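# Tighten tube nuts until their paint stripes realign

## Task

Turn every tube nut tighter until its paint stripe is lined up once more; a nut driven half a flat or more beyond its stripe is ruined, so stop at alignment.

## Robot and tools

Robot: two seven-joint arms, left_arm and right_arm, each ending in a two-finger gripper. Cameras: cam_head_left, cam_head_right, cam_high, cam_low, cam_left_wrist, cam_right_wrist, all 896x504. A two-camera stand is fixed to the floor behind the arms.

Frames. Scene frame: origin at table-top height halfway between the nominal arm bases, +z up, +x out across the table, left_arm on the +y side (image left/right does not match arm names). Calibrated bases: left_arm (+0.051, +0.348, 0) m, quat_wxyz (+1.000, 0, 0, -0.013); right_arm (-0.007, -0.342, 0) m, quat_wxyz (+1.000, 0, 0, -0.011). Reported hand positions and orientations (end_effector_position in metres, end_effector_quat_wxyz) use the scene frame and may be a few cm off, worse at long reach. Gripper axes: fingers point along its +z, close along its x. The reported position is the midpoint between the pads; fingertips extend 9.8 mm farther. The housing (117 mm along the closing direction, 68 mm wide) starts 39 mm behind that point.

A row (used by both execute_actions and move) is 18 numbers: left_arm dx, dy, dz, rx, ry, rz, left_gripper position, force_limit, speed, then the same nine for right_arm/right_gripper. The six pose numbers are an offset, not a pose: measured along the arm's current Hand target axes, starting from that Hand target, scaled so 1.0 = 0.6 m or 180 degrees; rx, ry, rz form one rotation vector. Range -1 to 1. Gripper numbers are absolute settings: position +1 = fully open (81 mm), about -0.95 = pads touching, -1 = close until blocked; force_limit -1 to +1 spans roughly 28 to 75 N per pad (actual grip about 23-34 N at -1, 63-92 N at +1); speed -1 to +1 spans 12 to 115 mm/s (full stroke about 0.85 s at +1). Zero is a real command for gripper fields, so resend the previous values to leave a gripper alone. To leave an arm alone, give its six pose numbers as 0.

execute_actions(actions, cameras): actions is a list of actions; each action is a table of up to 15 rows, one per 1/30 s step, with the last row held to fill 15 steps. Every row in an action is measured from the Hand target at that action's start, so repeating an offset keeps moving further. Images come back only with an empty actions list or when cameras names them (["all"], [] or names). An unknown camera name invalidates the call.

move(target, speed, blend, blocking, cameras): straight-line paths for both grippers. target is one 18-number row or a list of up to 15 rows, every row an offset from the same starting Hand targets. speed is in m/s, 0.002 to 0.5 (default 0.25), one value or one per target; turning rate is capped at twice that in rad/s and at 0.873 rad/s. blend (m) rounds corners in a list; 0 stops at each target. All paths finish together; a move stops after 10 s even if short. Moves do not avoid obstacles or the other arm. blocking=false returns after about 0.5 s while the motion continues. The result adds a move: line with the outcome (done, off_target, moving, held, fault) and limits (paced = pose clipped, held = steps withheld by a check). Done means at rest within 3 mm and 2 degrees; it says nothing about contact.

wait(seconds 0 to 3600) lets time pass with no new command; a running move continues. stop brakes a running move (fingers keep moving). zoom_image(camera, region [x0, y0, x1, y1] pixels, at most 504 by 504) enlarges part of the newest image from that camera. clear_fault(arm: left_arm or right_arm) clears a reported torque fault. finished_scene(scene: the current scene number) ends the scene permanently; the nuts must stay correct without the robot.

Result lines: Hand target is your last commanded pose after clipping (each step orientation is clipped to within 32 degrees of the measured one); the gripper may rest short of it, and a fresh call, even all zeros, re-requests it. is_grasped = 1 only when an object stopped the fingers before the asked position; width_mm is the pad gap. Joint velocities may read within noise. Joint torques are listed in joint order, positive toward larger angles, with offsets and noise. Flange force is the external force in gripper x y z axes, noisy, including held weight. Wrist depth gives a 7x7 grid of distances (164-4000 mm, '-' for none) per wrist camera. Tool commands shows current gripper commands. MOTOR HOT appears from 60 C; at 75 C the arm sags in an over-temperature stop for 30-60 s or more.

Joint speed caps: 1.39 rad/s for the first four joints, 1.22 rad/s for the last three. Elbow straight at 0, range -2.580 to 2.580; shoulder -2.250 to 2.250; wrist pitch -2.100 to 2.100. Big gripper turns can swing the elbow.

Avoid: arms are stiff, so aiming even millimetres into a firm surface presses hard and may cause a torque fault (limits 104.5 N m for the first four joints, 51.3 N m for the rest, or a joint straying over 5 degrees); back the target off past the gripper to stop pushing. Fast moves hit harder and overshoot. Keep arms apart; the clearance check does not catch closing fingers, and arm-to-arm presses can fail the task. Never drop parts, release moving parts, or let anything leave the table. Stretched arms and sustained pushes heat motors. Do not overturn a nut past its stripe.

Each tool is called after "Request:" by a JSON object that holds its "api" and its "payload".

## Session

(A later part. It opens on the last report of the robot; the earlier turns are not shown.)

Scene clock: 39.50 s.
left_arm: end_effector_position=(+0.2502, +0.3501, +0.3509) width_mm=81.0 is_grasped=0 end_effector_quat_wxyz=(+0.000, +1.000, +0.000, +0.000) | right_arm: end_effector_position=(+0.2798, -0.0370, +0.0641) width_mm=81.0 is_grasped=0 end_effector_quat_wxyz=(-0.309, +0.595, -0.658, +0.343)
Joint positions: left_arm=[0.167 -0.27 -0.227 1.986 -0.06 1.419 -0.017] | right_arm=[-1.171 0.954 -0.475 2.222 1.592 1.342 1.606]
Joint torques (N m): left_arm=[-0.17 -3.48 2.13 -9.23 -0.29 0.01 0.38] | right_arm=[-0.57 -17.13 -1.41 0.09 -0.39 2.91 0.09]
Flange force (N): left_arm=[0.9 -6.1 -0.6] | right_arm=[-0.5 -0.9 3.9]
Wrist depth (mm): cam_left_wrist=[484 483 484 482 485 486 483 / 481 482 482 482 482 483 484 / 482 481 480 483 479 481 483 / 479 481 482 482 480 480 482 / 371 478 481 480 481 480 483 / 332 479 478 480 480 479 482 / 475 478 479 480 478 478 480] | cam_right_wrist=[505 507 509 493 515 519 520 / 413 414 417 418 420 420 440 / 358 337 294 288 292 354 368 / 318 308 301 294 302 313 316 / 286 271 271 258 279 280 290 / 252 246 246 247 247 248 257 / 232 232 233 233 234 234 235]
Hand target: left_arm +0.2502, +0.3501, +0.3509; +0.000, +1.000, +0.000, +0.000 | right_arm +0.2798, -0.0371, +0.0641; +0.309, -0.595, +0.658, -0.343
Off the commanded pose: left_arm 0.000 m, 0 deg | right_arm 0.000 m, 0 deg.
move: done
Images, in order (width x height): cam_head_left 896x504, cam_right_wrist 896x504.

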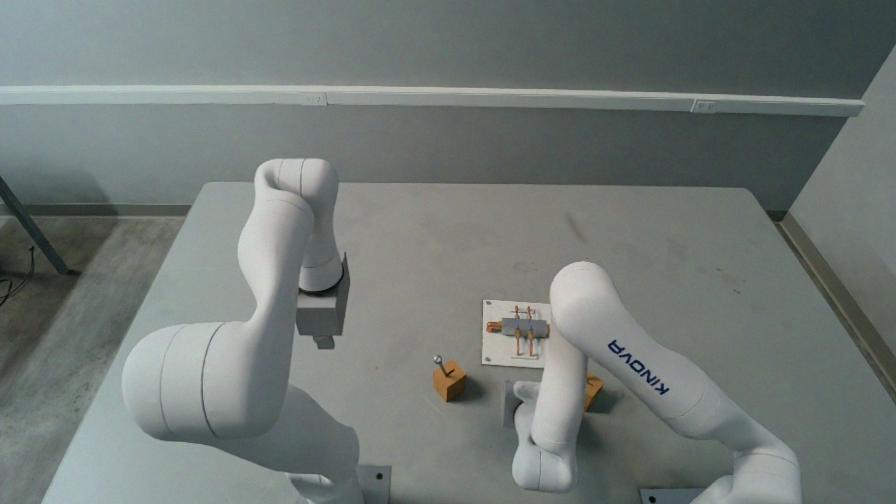

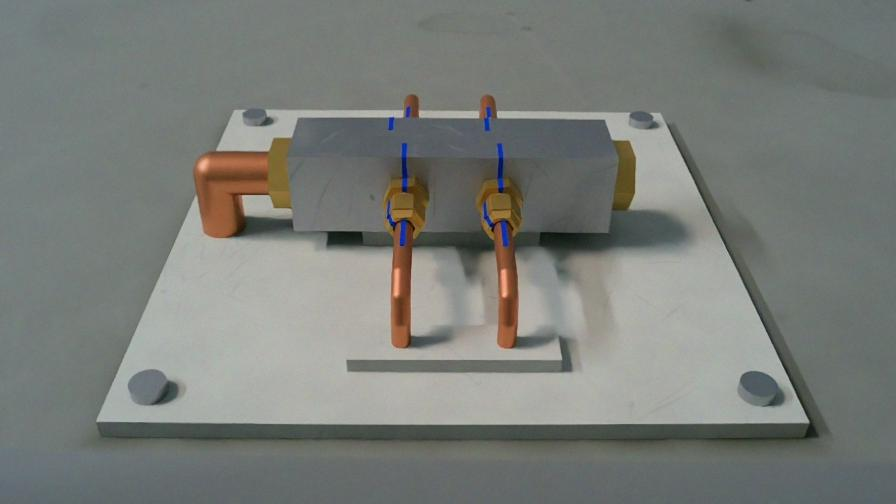

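Request:
{"api": "zoom_image", "payload": {"camera": "cam_right_wrist", "region": [360, 150, 450, 260]}}

Request:
{"api": "zoom_image", "payload": {"camera": "cam_right_wrist", "region": [455, 150, 545, 260]}}

Scaled by 4.582 from the camera's image (finer frame: 1280x720).

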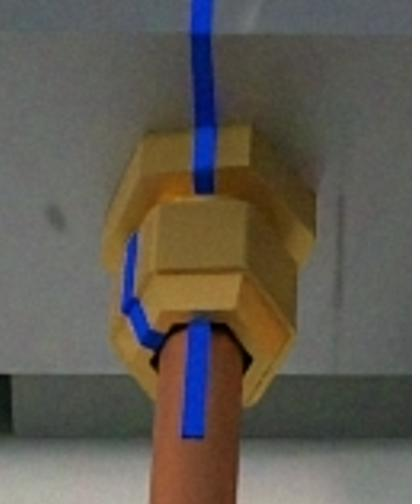

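Scaled by 4.582 from the camera's image (finer frame: 1280x720).

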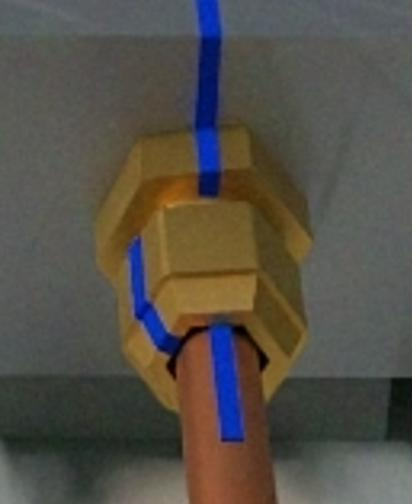

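Request:
{"api": "move", "payload": {"target": [[0,0,0,0,0,0,1,1,1,0,-0.3003,-0.2105,0,0,0,1,1,1],[0,0,0,0,0,0,1,1,1,0.2365,-0.5685,0.1723,0.0182,-0.5430,-0.3456,1,1,1],[0,0,0,0,0,0,1,1,1,0.2365,-0.2558,0.3915,0.0182,-0.5430,-0.3456,1,1,1]], "blend": [0.03,0.03,0], "cameras": ["cam_right_wrist","cam_head_left"]}}

Request:
{"api": "zoom_image", "payload": {"camera": "cam_right_wrist", "region": [300, 150, 600, 350]}}

Scene clock: 50.60 s.
left_arm: end_effector_position=(+0.2502, +0.3501, +0.3509) width_mm=81.0 is_grasped=0 end_effector_quat_wxyz=(+0.000, +1.000, +0.000, +0.000) | right_arm: end_effector_position=(+0.5444, -0.2067, +0.0551) width_mm=81.0 is_grasped=0 end_effector_quat_wxyz=(-0.493, +0.852, +0.151, -0.087)
Joint positions: left_arm=[0.167 -0.27 -0.227 1.986 -0.06 1.419 -0.017] | right_arm=[0.228 1.305 -0.325 0.969 5.677 1.448 0.685]
Joint torques (N m): left_arm=[-0.17 -3.47 2.1 -9.24 -0.3 0.02 0.43] | right_arm=[-0.61 -25.62 -5.44 -5.24 -2.84 1.93 0.07]
Flange force (N): left_arm=[0.9 -6.1 -0.5] | right_arm=[1.3 1.4 -1.8]
Wrist depth (mm): cam_left_wrist=[485 483 483 483 484 483 483 / 482 482 482 482 484 485 483 / 481 481 483 482 482 483 482 / 479 480 482 481 482 481 483 / 371 478 479 480 482 482 483 / 333 480 480 480 481 481 479 / 478 479 479 482 481 480 480] | cam_right_wrist=[596 564 464 603 607 608 612 / 478 478 458 460 460 484 486 / 381 383 335 286 387 388 389 / 329 308 238 259 300 321 333 / 272 272 236 273 265 284 293 / 243 243 243 244 244 251 253 / 227 221 215 220 221 224 230]
Hand target: left_arm +0.2502, +0.3501, +0.3509; +0.000, +1.000, +0.000, +0.000 | right_arm +0.5444, -0.2067, +0.0551; -0.493, +0.852, +0.151, -0.087
Off the commanded pose: left_arm 0.000 m, 0 deg | right_arm 0.000 m, 0 deg.
move: done
Images, in order (width x height): cam_head_left 896x504, cam_right_wrist 896x504.

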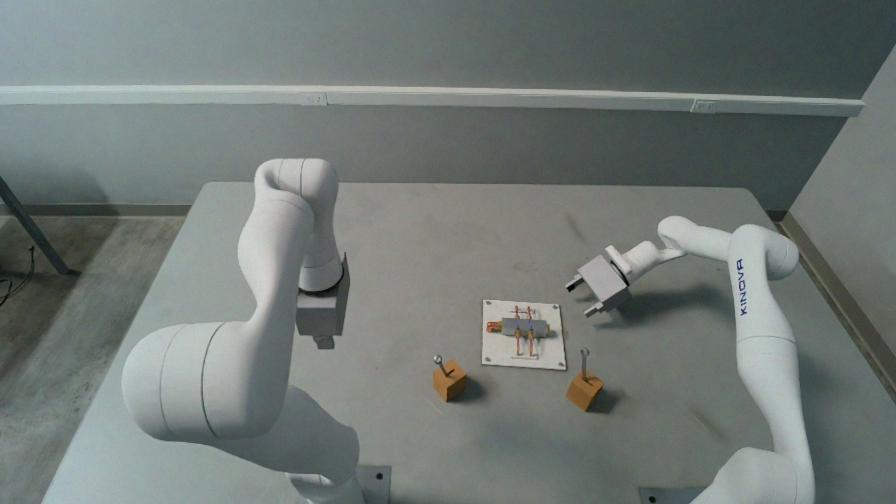

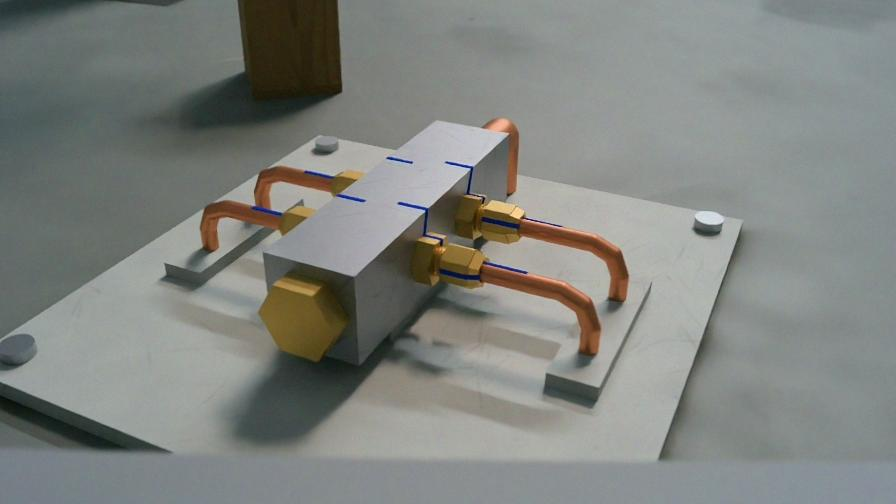

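Scaled by 1.680 from the camera's image (finer frame: 1280x720).

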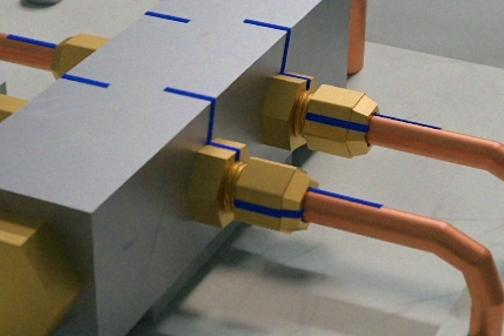

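Request:
{"api": "zoom_image", "payload": {"camera": "cam_right_wrist", "region": [400, 180, 540, 300]}}

Scaled by 3.600 from the camera's image (finer frame: 1280x720).

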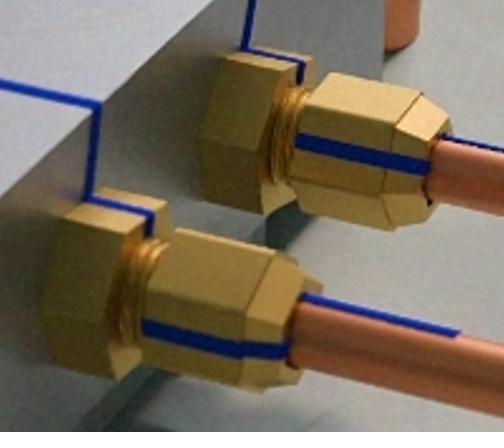

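Request:
{"api": "zoom_image", "payload": {"camera": "cam_right_wrist", "region": [430, 230, 500, 300]}}

Request:
{"api": "zoom_image", "payload": {"camera": "cam_right_wrist", "region": [465, 190, 535, 250]}}

Scaled by 7.200 from the camera's image (finer frame: 1280x720).

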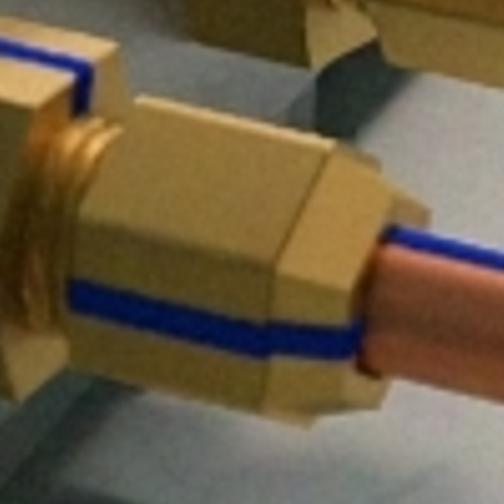

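Scaled by 7.200 from the camera's image (finer frame: 1280x720).

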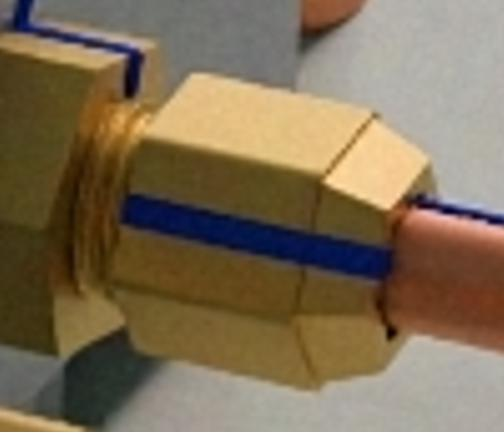

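Request:
{"api": "move", "payload": {"target": [[0,0,0,0,0,0,1,1,1,0,-0.2815,-0.1625,0,0,0,1,1,1],[0,0,0,0,0,0,1,1,1,-0.244,-0.3717,-0.0063,-0.2893,-0.2026,-0.3509,1,1,1]], "blend": [0.03,0], "cameras": ["cam_right_wrist"]}}

Scene clock: 59.13 s.
left_arm: end_effector_position=(+0.2502, +0.3501, +0.3509) width_mm=81.0 is_grasped=0 end_effector_quat_wxyz=(+0.000, +1.000, +0.000, +0.000) | right_arm: end_effector_position=(+0.3698, -0.1554, +0.2501) width_mm=81.0 is_grasped=0 end_effector_quat_wxyz=(-0.001, +0.707, +0.707, +0.001)
Joint positions: left_arm=[0.167 -0.27 -0.227 1.986 -0.06 1.419 -0.017] | right_arm=[-0.238 0.358 -0.413 1.687 6.438 1.128 0.9]
Joint torques (N m): left_arm=[-0.17 -3.5 2.13 -9.22 -0.28 0.07 0.4] | right_arm=[-0.4 -15.19 -2.26 -8.1 -0.54 0.19 0.07]
Flange force (N): left_arm=[1.1 -6.1 -0.4] | right_arm=[-0.2 1.9 0.1]
Wrist depth (mm): cam_left_wrist=[484 484 483 483 484 484 485 / 480 482 482 483 482 483 486 / 481 481 481 481 481 483 482 / 480 480 480 482 483 481 484 / 371 478 481 482 480 481 481 / 333 478 481 480 480 481 481 / 478 476 480 478 480 480 478] | cam_right_wrist=[380 378 379 379 378 378 377 / 379 379 378 379 378 377 378 / 379 379 310 310 378 377 378 / 378 380 379 310 377 379 378 / 379 378 378 378 378 378 378 / 380 379 379 379 372 371 377 / 378 378 378 377 371 368 371]
Hand target: left_arm +0.2502, +0.3501, +0.3509; +0.000, +1.000, +0.000, +0.000 | right_arm +0.3698, -0.1554, +0.2501; -0.001, +0.707, +0.707, +0.001
Off the commanded pose: left_arm 0.000 m, 0 deg | right_arm 0.000 m, 0 deg.
move: done

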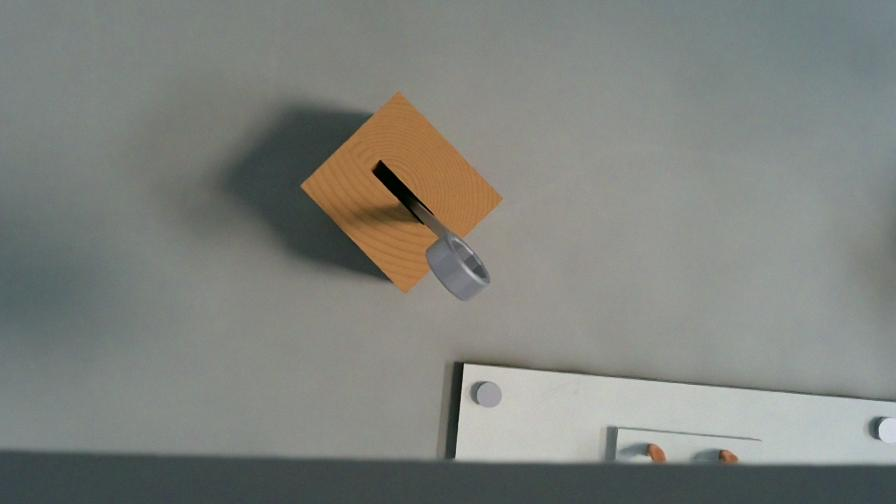

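Request:
{"api": "move", "payload": {"target": [[0.033,0.167,0,0.0318,0.3629,0.876,1,1,1,0,0,0,0,0,0,1,1,1],[0.0983,0.6,0.2867,0.0318,0.3629,0.876,1,1,1,0,0,0,0,0,0,1,1,1]], "blend": [0.03,0], "cameras": ["cam_left_wrist","cam_head_left"]}}

Scene clock: 70.27 s.
left_arm: end_effector_position=(+0.3094, -0.0100, +0.1790) width_mm=81.0 is_grasped=0 end_effector_quat_wxyz=(+0.034, -0.081, +0.920, -0.381) | right_arm: end_effector_position=(+0.3698, -0.1554, +0.2502) width_mm=81.0 is_grasped=0 end_effector_quat_wxyz=(-0.001, +0.707, +0.707, +0.001)
Joint positions: left_arm=[3.088 -0.524 -2.306 2.366 -0.636 -0.239 -1.685] | right_arm=[-0.238 0.358 -0.413 1.687 6.438 1.128 0.9]
Joint torques (N m): left_arm=[-0.22 11.06 5.46 -5.07 -0.31 -2.46 0.4] | right_arm=[-0.6 -15.14 -2.25 -8.12 -0.53 0.2 0.07]
Flange force (N): left_arm=[5.1 5.3 12.8] | right_arm=[-0.7 1.8 0.1]
Wrist depth (mm): cam_left_wrist=[612 595 599 604 606 611 633 / 547 536 539 539 544 548 563 / 485 486 487 493 482 495 507 / 444 445 448 448 441 452 455 / 409 410 421 414 320 417 417 / 368 382 383 377 308 380 381 / 305 349 353 358 340 360 355] | cam_right_wrist=[379 380 379 378 379 378 379 / 379 378 379 379 378 378 378 / 379 379 310 310 378 378 378 / 378 379 378 311 378 378 378 / 378 378 379 378 378 378 378 / 380 378 379 378 372 371 377 / 379 379 378 378 372 366 372]
Hand target: left_arm +0.3094, -0.0100, +0.1790; +0.034, -0.081, +0.920, -0.381 | right_arm +0.3698, -0.1554, +0.2502; -0.001, +0.707, +0.707, +0.001
Off the commanded pose: left_arm 0.000 m, 0 deg | right_arm 0.000 m, 0 deg.
move: done
Images, in order (width x height): cam_head_left 896x504, cam_left_wrist 896x504.

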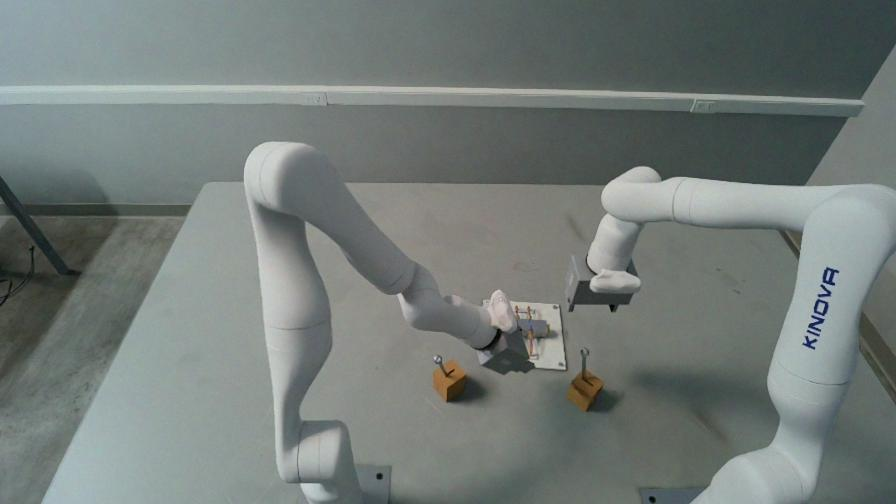

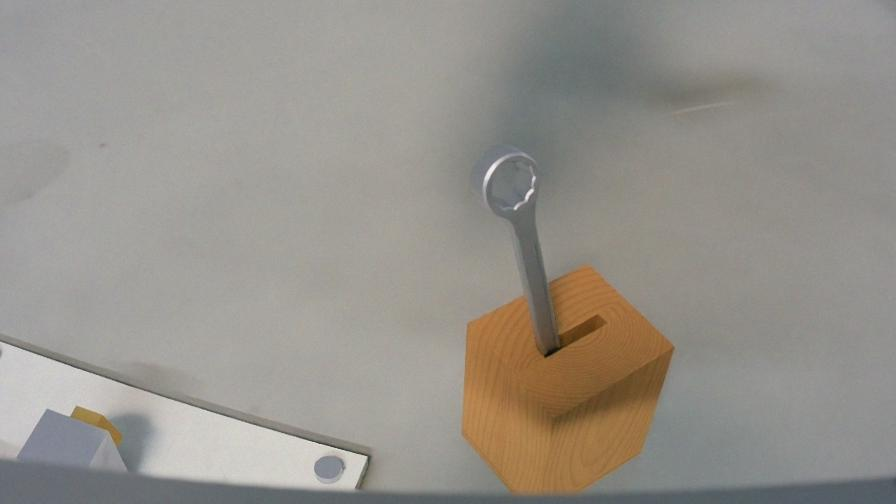

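Request:
{"api": "move", "payload": {"target": [[0,0,0,0,0,0,1,1,1,-0.1083,-0.1667,-0.0333,0.1062,0.2605,0.7157,1,1,1],[0,0,0,0,0,0,1,1,1,-0.072,-0.1663,0.1533,0.1062,0.2605,0.7157,1,1,1]], "blend": [0.02,0], "cameras": ["cam_left_wrist","cam_head_left","cam_right_wrist"]}}

Scene clock: 78.67 s.
left_arm: end_effector_position=(+0.3094, -0.0100, +0.1790) width_mm=81.0 is_grasped=0 end_effector_quat_wxyz=(+0.034, -0.081, +0.920, -0.381) | right_arm: end_effector_position=(+0.2708, -0.1983, +0.1587) width_mm=81.0 is_grasped=0 end_effector_quat_wxyz=(-0.266, +0.892, -0.359, +0.067)
Joint positions: left_arm=[3.088 -0.524 -2.306 2.366 -0.635 -0.239 -1.685] | right_arm=[0.184 0.191 -0.499 2.583 4.498 0.253 0.707]
Joint torques (N m): left_arm=[-0.23 11.1 5.41 -5.13 -0.3 -2.4 0.43] | right_arm=[-0.49 -7.65 -1.72 -4.69 -0.82 1.51 0.09]
Flange force (N): left_arm=[5.2 5.6 12.8] | right_arm=no reading
Wrist depth (mm): cam_left_wrist=[612 598 596 603 295 607 221 / 544 535 538 539 541 545 228 / 485 486 487 490 484 484 486 / 444 446 448 448 439 452 455 / 410 411 422 413 320 418 418 / 367 381 383 377 308 378 380 / 306 349 351 358 340 359 355] | cam_right_wrist=[368 424 424 407 354 386 397 / 403 401 393 381 350 331 368 / 386 377 371 358 355 350 351 / 363 358 353 344 340 335 337 / 345 341 336 329 319 324 321 / 328 325 320 315 313 310 307 / 311 310 308 232 297 295 292]
Hand target: left_arm +0.3094, -0.0100, +0.1790; +0.034, -0.081, +0.920, -0.381 | right_arm +0.2700, -0.1984, +0.1581; -0.316, +0.866, -0.364, +0.132
Off the commanded pose: left_arm 0.000 m, 0 deg | right_arm 0.001 m, 10 deg.
joint sent to its limit (right arm) — joint 4 (elbow), upper limit, where the elbow is as bent as it goes. The joint targets are off in orientation, not in position.
move: off_target (right_arm)
Images, in order (width x height): cam_head_left 896x504, cam_left_wrist 896x504, cam_right_wrist 896x504.

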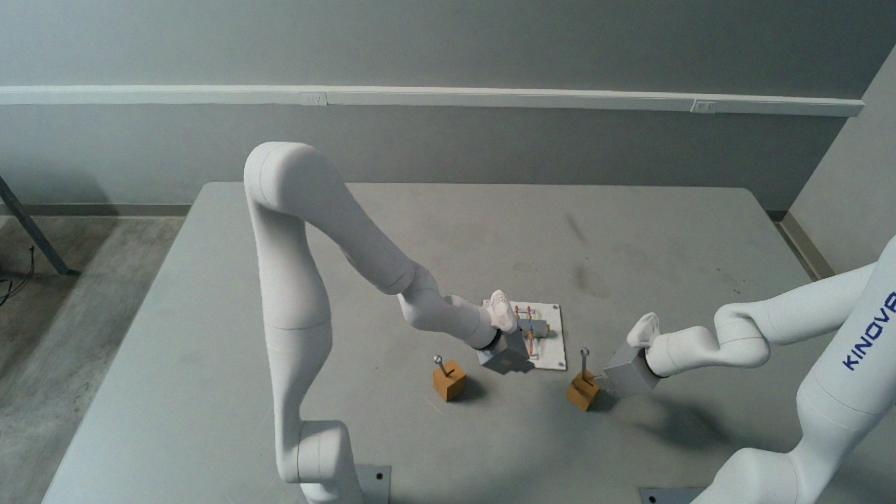

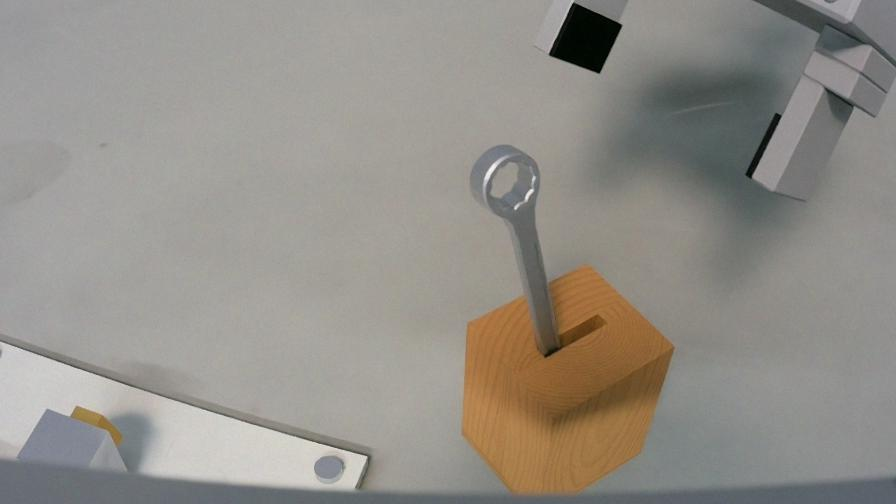

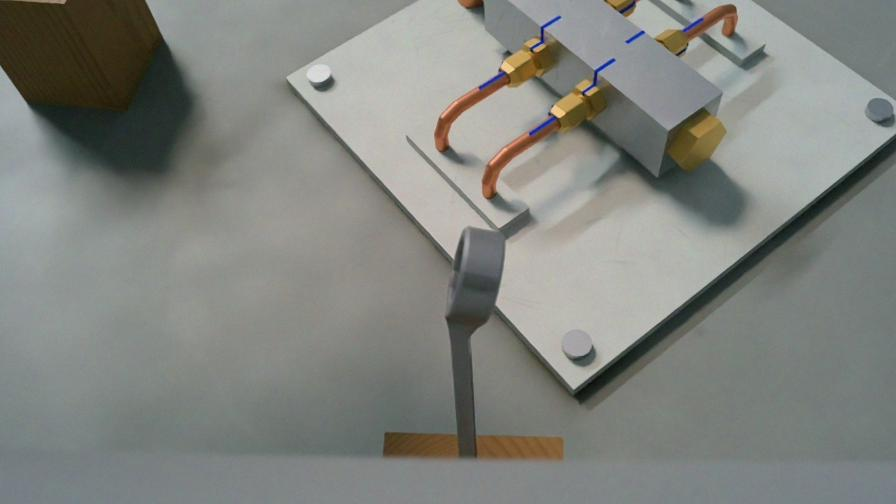

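Request:
{"api": "move", "payload": {"target": [[-0.1793,-0.0592,0.0098,0.1277,0.2624,0.1670,1,1,1,-0.0348,-0.0852,-0.194,0,0,0,1,1,1],[-0.1073,-0.0537,0.1503,0.1277,0.2624,0.1670,1,1,1,-0.0978,-0.1325,-0.1542,-0.2109,0.0860,0.2364,1,1,1]], "blend": [0.01,0], "cameras": ["cam_left_wrist","cam_head_left","cam_right_wrist"]}}

Scene clock: 89.67 s.
left_arm: end_effector_position=(+0.3879, -0.0840, +0.1381) width_mm=81.0 is_grasped=0 end_effector_quat_wxyz=(-0.222, +0.317, +0.755, -0.529) | right_arm: end_effector_position=(+0.2300, -0.1557, +0.2801) width_mm=81.0 is_grasped=0 end_effector_quat_wxyz=(+0.000, +0.707, -0.707, -0.001)
Joint positions: left_arm=[3.035 -1.8 -1.377 1.286 -0.685 1.267 -2.896] | right_arm=[1.298 -0.594 -1.408 1.941 5.681 1.353 -1.479]
Joint torques (N m): left_arm=[-0.21 21.05 12.12 2.71 2.65 -0.74 0.36] | right_arm=[-0.48 8.4 3.83 -7.4 -0.51 0.09 0.07]
Flange force (N): left_arm=[-0.9 0.9 0.2] | right_arm=[1.3 0.8 -2.6]
Wrist depth (mm): cam_left_wrist=[1868 2105 2420 2729 517 3900 3603 / 1878 2167 2429 2786 526 - 3767 / 985 921 996 940 544 - 3789 / 736 744 758 721 555 729 3623 / 571 598 606 581 564 589 597 / 480 485 486 491 496 499 500 / 403 419 434 424 440 427 418] | cam_right_wrist=[412 406 406 412 411 410 410 / 413 412 411 412 410 409 409 / 414 413 412 410 410 410 409 / 413 412 411 343 343 411 410 / 413 412 412 411 410 409 409 / 412 411 412 411 411 409 410 / 412 412 411 410 410 410 409]
Hand target: left_arm +0.3879, -0.0840, +0.1381; -0.222, +0.317, +0.755, -0.529 | right_arm +0.2300, -0.1557, +0.2801; +0.000, +0.707, -0.707, -0.001
Off the commanded pose: left_arm 0.000 m, 0 deg | right_arm 0.000 m, 0 deg.
move: done
Images, in order (width x height): cam_head_left 896x504, cam_left_wrist 896x504, cam_right_wrist 896x504.

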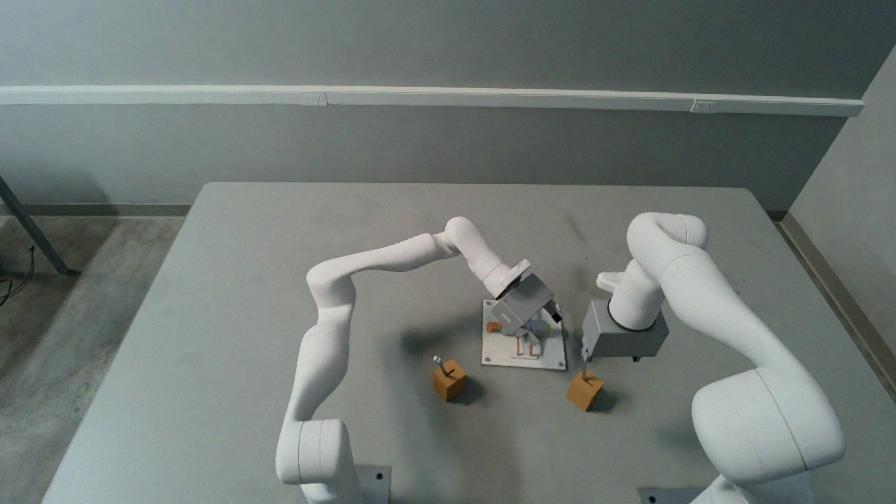

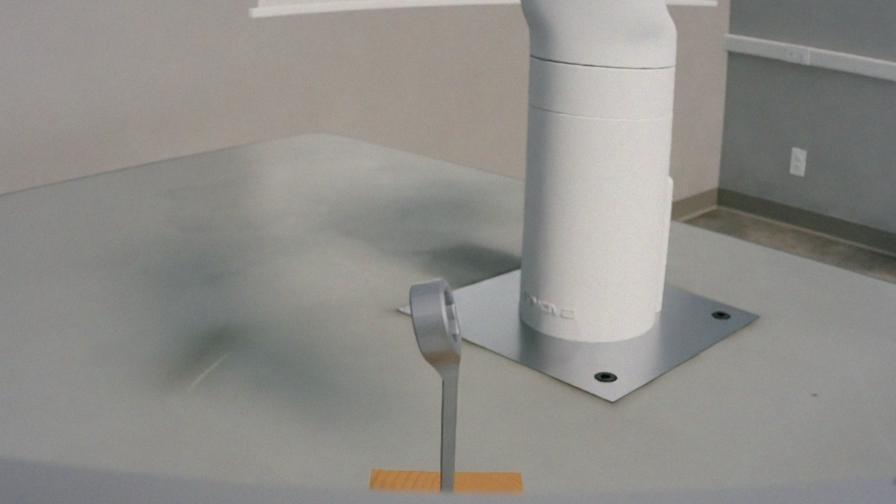

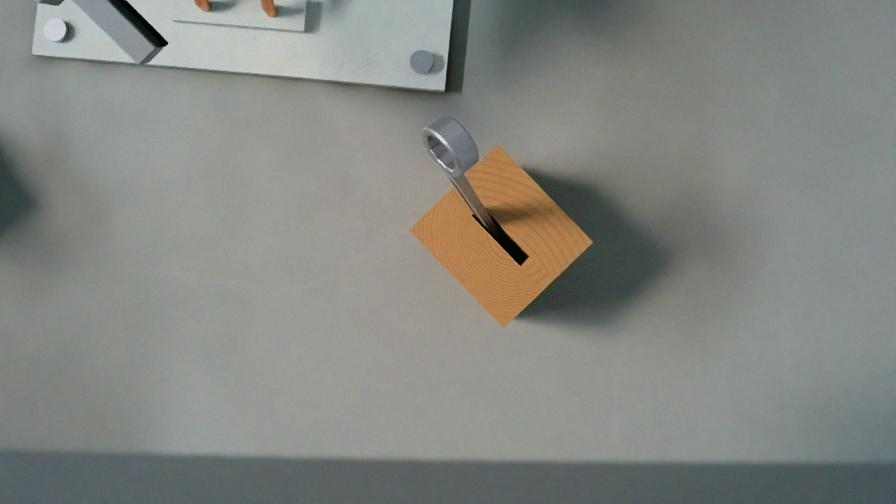

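Request:
{"api": "move", "payload": {"target": [0,0,0.1167,0,0,0,1,1,1,0,0,0,0,0,0,1,1,1], "speed": 0.1, "cameras": ["cam_left_wrist","cam_head_left","cam_right_wrist"]}}

Scene clock: 91.07 s.
left_arm: end_effector_position=(+0.3410, -0.1301, +0.1141) width_mm=81.0 is_grasped=0 end_effector_quat_wxyz=(-0.222, +0.317, +0.755, -0.529) | right_arm: end_effector_position=(+0.2300, -0.1557, +0.2801) width_mm=81.0 is_grasped=0 end_effector_quat_wxyz=(+0.000, +0.707, -0.707, -0.001)
Joint positions: left_arm=[3.105 -1.839 -1.417 1.367 -0.737 1.116 -2.852] | right_arm=[1.298 -0.594 -1.408 1.941 5.681 1.353 -1.479]
Joint torques (N m): left_arm=[-0.29 20.26 12.36 3.19 2.42 -0.89 0.43] | right_arm=[-0.56 8.38 3.91 -7.4 -0.52 0.08 0.07]
Flange force (N): left_arm=[-1.1 1.0 0.3] | right_arm=[1.2 0.1 -2.4]
Wrist depth (mm): cam_left_wrist=[1827 2034 2302 2610 452 453 3546 / 1857 2112 2385 2740 466 467 3643 / 876 825 895 841 480 484 3746 / 662 666 641 685 487 627 3383 / 513 539 547 546 502 529 538 / 433 436 - 444 462 448 449 / 363 376 378 395 385 386 375] | cam_right_wrist=[240 246 407 406 410 410 409 / 413 250 412 411 411 409 408 / 413 412 412 411 410 410 410 / 413 412 413 342 343 410 409 / 413 413 412 411 411 410 409 / 413 413 412 411 411 410 409 / 413 412 412 410 411 410 409]
Hand target: left_arm +0.3409, -0.1301, +0.1141; -0.222, +0.317, +0.755, -0.529 | right_arm +0.2300, -0.1557, +0.2801; +0.000, +0.707, -0.707, -0.001
Off the commanded pose: left_arm 0.000 m, 0 deg | right_arm 0.000 m, 0 deg.
move: done
Images, in order (width x height): cam_head_left 896x504, cam_left_wrist 896x504, cam_right_wrist 896x504.

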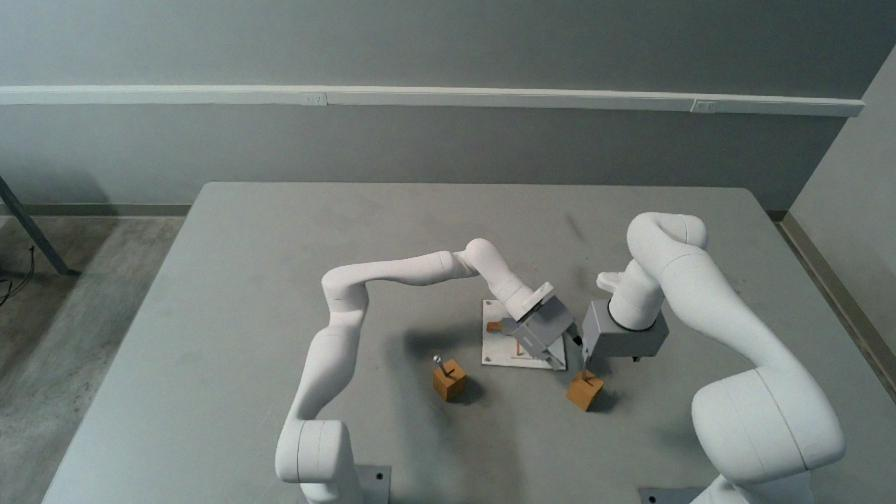

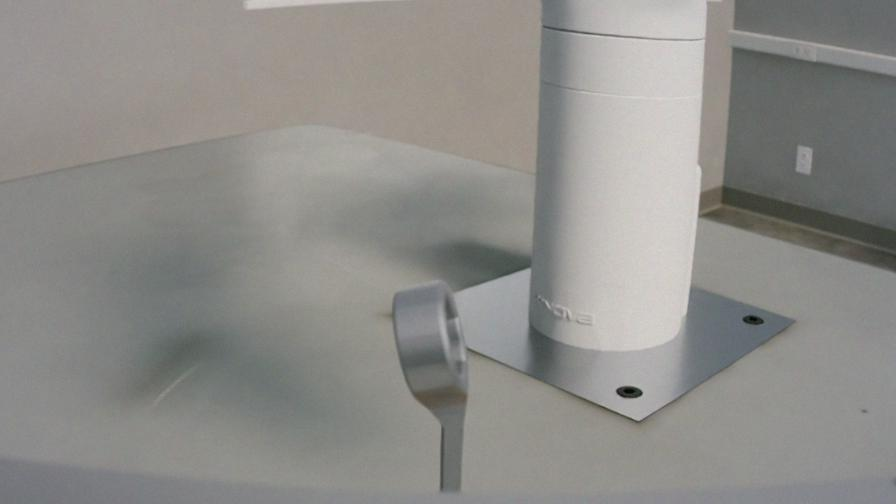

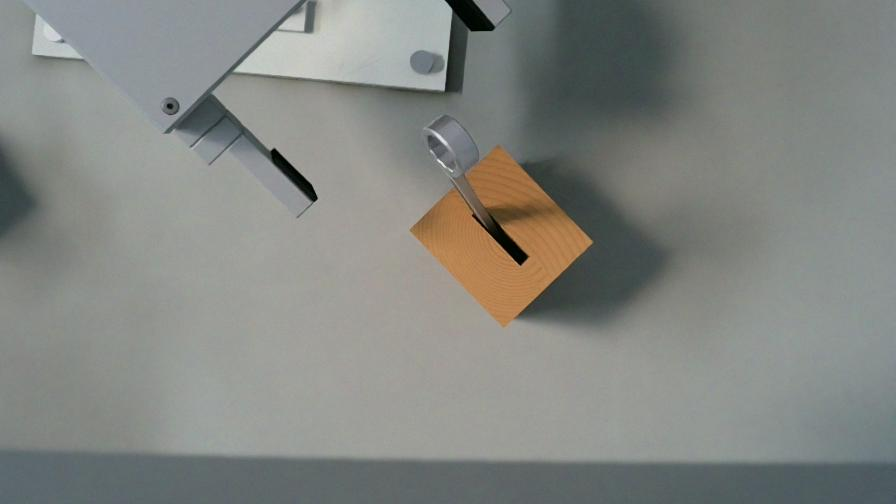

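Request:
{"api": "move", "payload": {"target": [0,0,0.0833,0,0,0,1,1,1,0,0,0,0,0,0,1,1,1], "speed": 0.1, "cameras": ["cam_left_wrist","cam_right_wrist"]}}

Request:
{"api": "zoom_image", "payload": {"camera": "cam_right_wrist", "region": [350, 60, 620, 330]}}

Scene clock: 92.53 s.
left_arm: end_effector_position=(+0.3074, -0.1630, +0.0970) width_mm=81.0 is_grasped=0 end_effector_quat_wxyz=(-0.222, +0.317, +0.755, -0.529) | right_arm: end_effector_position=(+0.2300, -0.1557, +0.2801) width_mm=81.0 is_grasped=0 end_effector_quat_wxyz=(+0.000, +0.707, -0.707, -0.001)
Joint positions: left_arm=[3.169 -1.864 -1.446 1.401 -0.774 1.014 -2.824] | right_arm=[1.298 -0.594 -1.408 1.941 5.681 1.353 -1.479]
Joint torques (N m): left_arm=[0.03 19.94 12.58 3.46 2.27 -0.98 0.39] | right_arm=[-0.59 8.39 3.85 -7.39 -0.53 0.07 0.07]
Flange force (N): left_arm=[0.1 1.1 0.1] | right_arm=[1.3 0.1 -2.5]
Wrist depth (mm): cam_left_wrist=[1740 2034 2310 2570 413 402 3435 / 1832 2053 2294 2684 422 412 3643 / 809 815 826 778 433 424 3704 / 610 621 593 633 446 440 650 / 472 479 503 503 460 465 495 / 386 403 421 422 422 411 413 / 334 337 351 363 353 355 346] | cam_right_wrist=[407 247 255 263 410 410 409 / 413 252 260 266 411 410 409 / 413 412 264 343 410 410 409 / 414 412 296 342 342 410 410 / 413 412 412 412 411 410 409 / 412 413 412 410 411 410 408 / 413 412 411 411 410 409 409]
Hand target: left_arm +0.3074, -0.1630, +0.0970; -0.222, +0.317, +0.755, -0.529 | right_arm +0.2300, -0.1557, +0.2801; +0.000, +0.707, -0.707, -0.001
Off the commanded pose: left_arm 0.000 m, 0 deg | right_arm 0.000 m, 0 deg.
move: done

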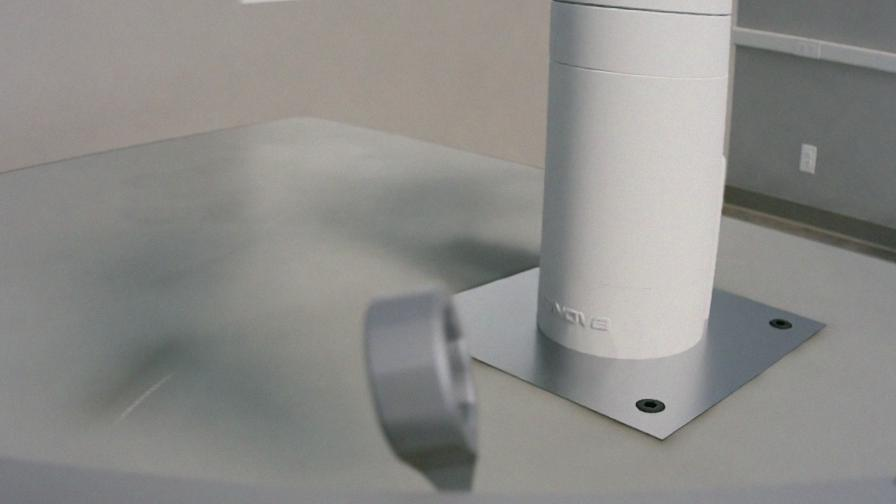

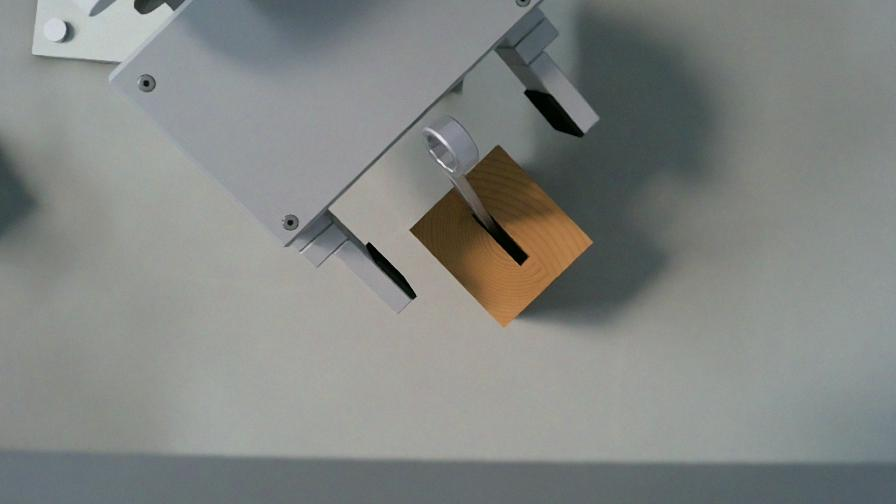

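Scaled by 1.867 from the camera's image (finer frame: 1280x720).

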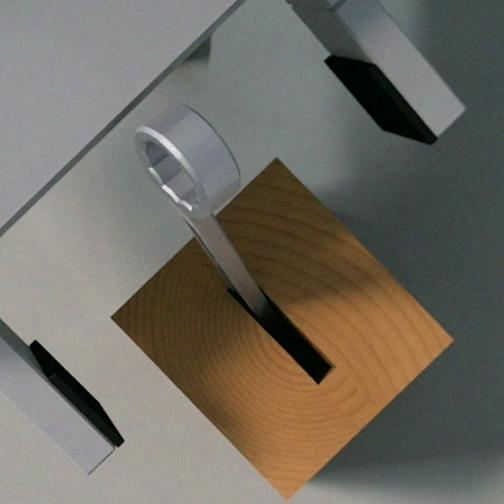

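Request:
{"api": "move", "payload": {"target": [0.0033,0,0.005,0,0,0,1,1,1,0,0,0,0,0,0,1,1,1], "speed": 0.05}}

Request:
{"api": "move", "payload": {"target": [0,0,0,0,0,0,-0.6,-1,0,0,0,0,0,0,0,1,1,1], "cameras": ["cam_right_wrist"]}}

Request:
{"api": "zoom_image", "payload": {"camera": "cam_right_wrist", "region": [350, 60, 620, 330]}}

Scene clock: 93.90 s.
left_arm: end_effector_position=(+0.3040, -0.1636, +0.0960) width_mm=81.0 is_grasped=0 end_effector_quat_wxyz=(-0.222, +0.317, +0.755, -0.529) | right_arm: end_effector_position=(+0.2300, -0.1557, +0.2801) width_mm=81.0 is_grasped=0 end_effector_quat_wxyz=(+0.000, +0.707, -0.707, -0.001)
Joint positions: left_arm=[3.169 -1.866 -1.449 1.41 -0.778 1.005 -2.819] | right_arm=[1.298 -0.594 -1.408 1.941 5.681 1.353 -1.479]
Joint torques (N m): left_arm=[-0.2 19.84 12.62 3.52 2.25 -0.96 0.37] | right_arm=[-0.56 8.42 3.86 -7.43 -0.52 0.09 0.05]
Flange force (N): left_arm=[-0.4 1.0 0.5] | right_arm=[1.3 0.3 -2.3]
Wrist depth (mm): cam_left_wrist=[1759 2009 2294 2610 406 401 3471 / 1812 2021 2302 2642 418 409 3623 / 797 812 824 773 427 419 3603 / 604 614 587 628 442 442 643 / 470 475 499 502 455 464 494 / 384 - 419 420 422 408 412 / 333 - 349 362 351 352 344] | cam_right_wrist=[407 247 255 264 410 410 410 / 413 251 260 267 410 410 409 / 412 262 265 343 410 410 410 / 411 413 295 342 342 409 410 / 413 412 412 412 411 410 409 / 412 412 412 411 410 410 408 / 412 411 411 411 410 410 409]
Hand target: left_arm +0.3040, -0.1635, +0.0960; -0.222, +0.317, +0.755, -0.529 | right_arm +0.2300, -0.1557, +0.2801; +0.000, +0.707, -0.707, -0.001
Off the commanded pose: left_arm 0.000 m, 0 deg | right_arm 0.000 m, 0 deg.
move: done

Scene clock: 95.20 s.
left_arm: end_effector_position=(+0.3040, -0.1635, +0.0960) width_mm=14.6 is_grasped=0 end_effector_quat_wxyz=(-0.222, +0.317, +0.755, -0.529) | right_arm: end_effector_position=(+0.2300, -0.1557, +0.2801) width_mm=81.0 is_grasped=0 end_effector_quat_wxyz=(+0.000, +0.707, -0.707, -0.001)
Joint positions: left_arm=[3.169 -1.866 -1.449 1.41 -0.778 1.005 -2.819] | right_arm=[1.298 -0.594 -1.408 1.941 5.681 1.353 -1.479]
Joint torques (N m): left_arm=[-0.27 19.85 12.54 3.48 2.23 -1.01 0.4] | right_arm=[-0.57 8.39 3.89 -7.39 -0.52 0.09 0.07]
Flange force (N): left_arm=[-0.6 0.9 0.5] | right_arm=[1.2 0.1 -2.4]
Wrist depth (mm): cam_left_wrist=[1778 2028 2326 2621 406 400 3508 / 1832 2028 2286 2740 418 410 3546 / 799 808 815 775 427 421 3746 / 606 613 589 628 441 439 647 / 471 477 497 502 454 465 493 / 382 - 416 421 421 409 412 / 332 - 348 362 350 353 343] | cam_right_wrist=[406 248 255 263 410 410 409 / 413 251 260 267 411 411 409 / 413 262 265 294 410 410 409 / 412 412 412 345 343 410 410 / 412 412 411 411 410 409 409 / 412 412 411 410 409 411 409 / 412 412 412 411 411 410 409]
Hand target: left_arm +0.3040, -0.1635, +0.0960; -0.222, +0.317, +0.755, -0.529 | right_arm +0.2300, -0.1557, +0.2801; +0.000, +0.707, -0.707, -0.001
Off the commanded pose: left_arm 0.000 m, 0 deg | right_arm 0.000 m, 0 deg.
move: done

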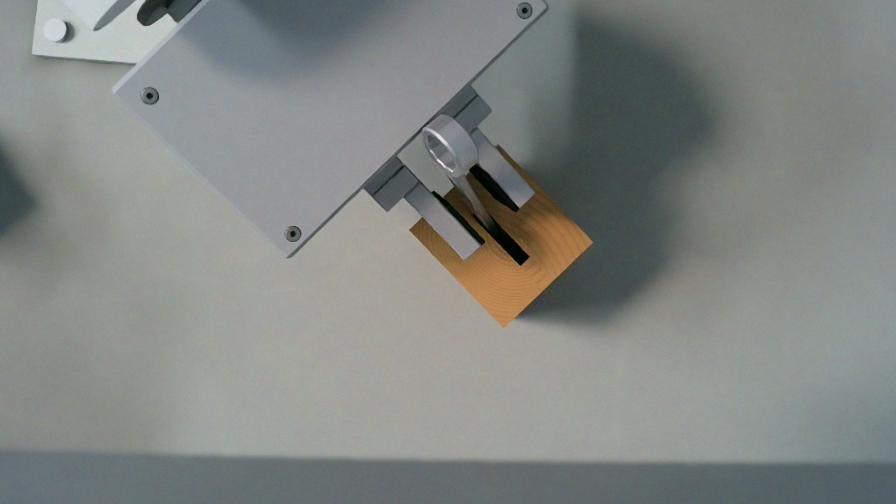

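Scaled by 1.867 from the camera's image (finer frame: 1280x720).

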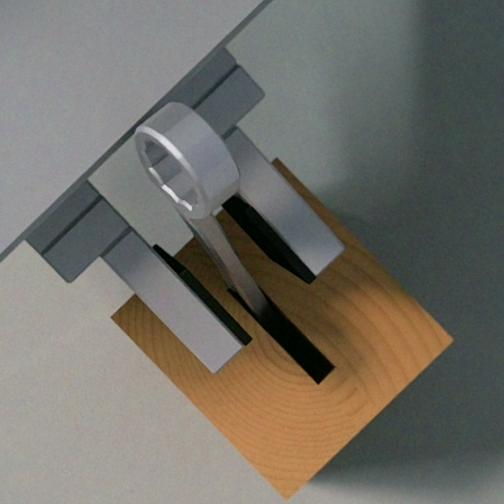

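Request:
{"api": "move", "payload": {"target": [0,0,0,0,0,0,-1,-1,-1,0,0,0,0,0,0,1,1,1], "cameras": ["cam_right_wrist"]}}

Request:
{"api": "zoom_image", "payload": {"camera": "cam_right_wrist", "region": [350, 60, 620, 330]}}

Scene clock: 96.70 s.
left_arm: end_effector_position=(+0.3040, -0.1635, +0.0960) width_mm=3.3 is_grasped=1 end_effector_quat_wxyz=(-0.222, +0.317, +0.755, -0.529) | right_arm: end_effector_position=(+0.2300, -0.1557, +0.2801) width_mm=81.0 is_grasped=0 end_effector_quat_wxyz=(+0.000, +0.707, -0.707, -0.001)
Joint positions: left_arm=[3.169 -1.866 -1.449 1.41 -0.778 1.005 -2.819] | right_arm=[1.298 -0.594 -1.408 1.941 5.681 1.353 -1.479]
Joint torques (N m): left_arm=[-0.22 19.81 12.52 3.5 2.27 -0.9 0.38] | right_arm=[-0.55 8.37 3.88 -7.41 -0.51 0.09 0.08]
Flange force (N): left_arm=[-0.3 0.8 0.6] | right_arm=[1.3 0.3 -2.4]
Wrist depth (mm): cam_left_wrist=[1773 1985 2286 2570 406 398 3527 / 1837 2028 2263 2642 419 409 3746 / 794 811 818 770 426 422 3684 / 604 617 589 628 441 442 644 / 468 476 498 501 455 463 490 / 382 - 418 421 406 407 410 / 333 - 348 361 350 352 344] | cam_right_wrist=[408 248 255 263 409 410 410 / 413 251 260 267 410 410 410 / 413 262 265 296 410 410 409 / 413 412 411 343 343 411 409 / 412 413 412 411 410 410 409 / 413 411 411 412 410 410 410 / 412 412 411 411 411 410 408]
Hand target: left_arm +0.3040, -0.1635, +0.0960; -0.222, +0.317, +0.755, -0.529 | right_arm +0.2300, -0.1557, +0.2801; +0.000, +0.707, -0.707, -0.001
Off the commanded pose: left_arm 0.000 m, 0 deg | right_arm 0.000 m, 0 deg.
move: done

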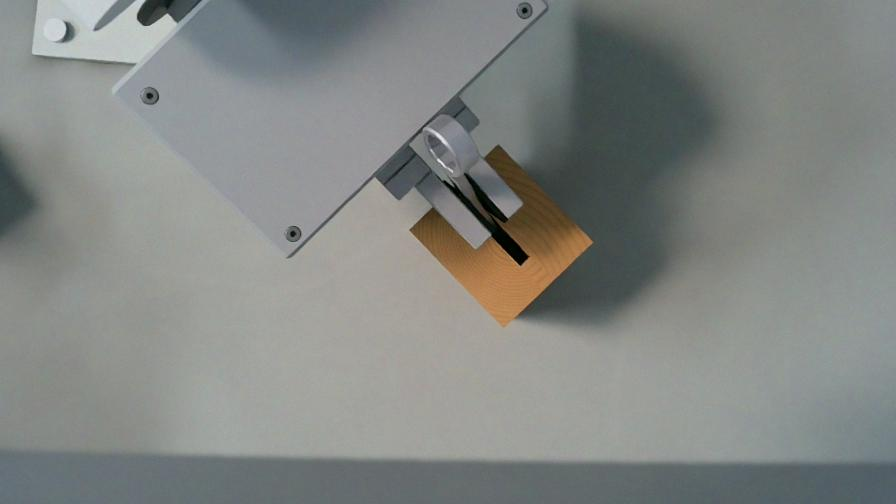

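Scaled by 1.867 from the camera's image (finer frame: 1280x720).

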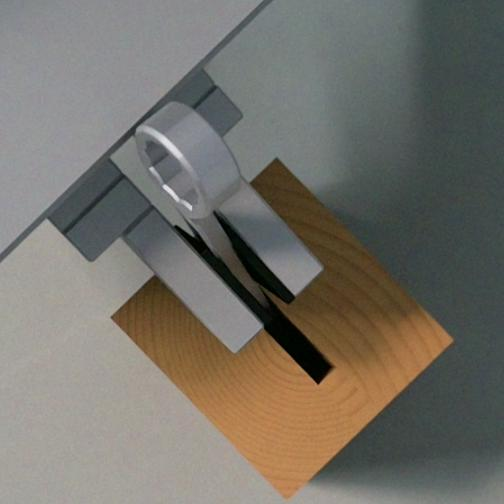

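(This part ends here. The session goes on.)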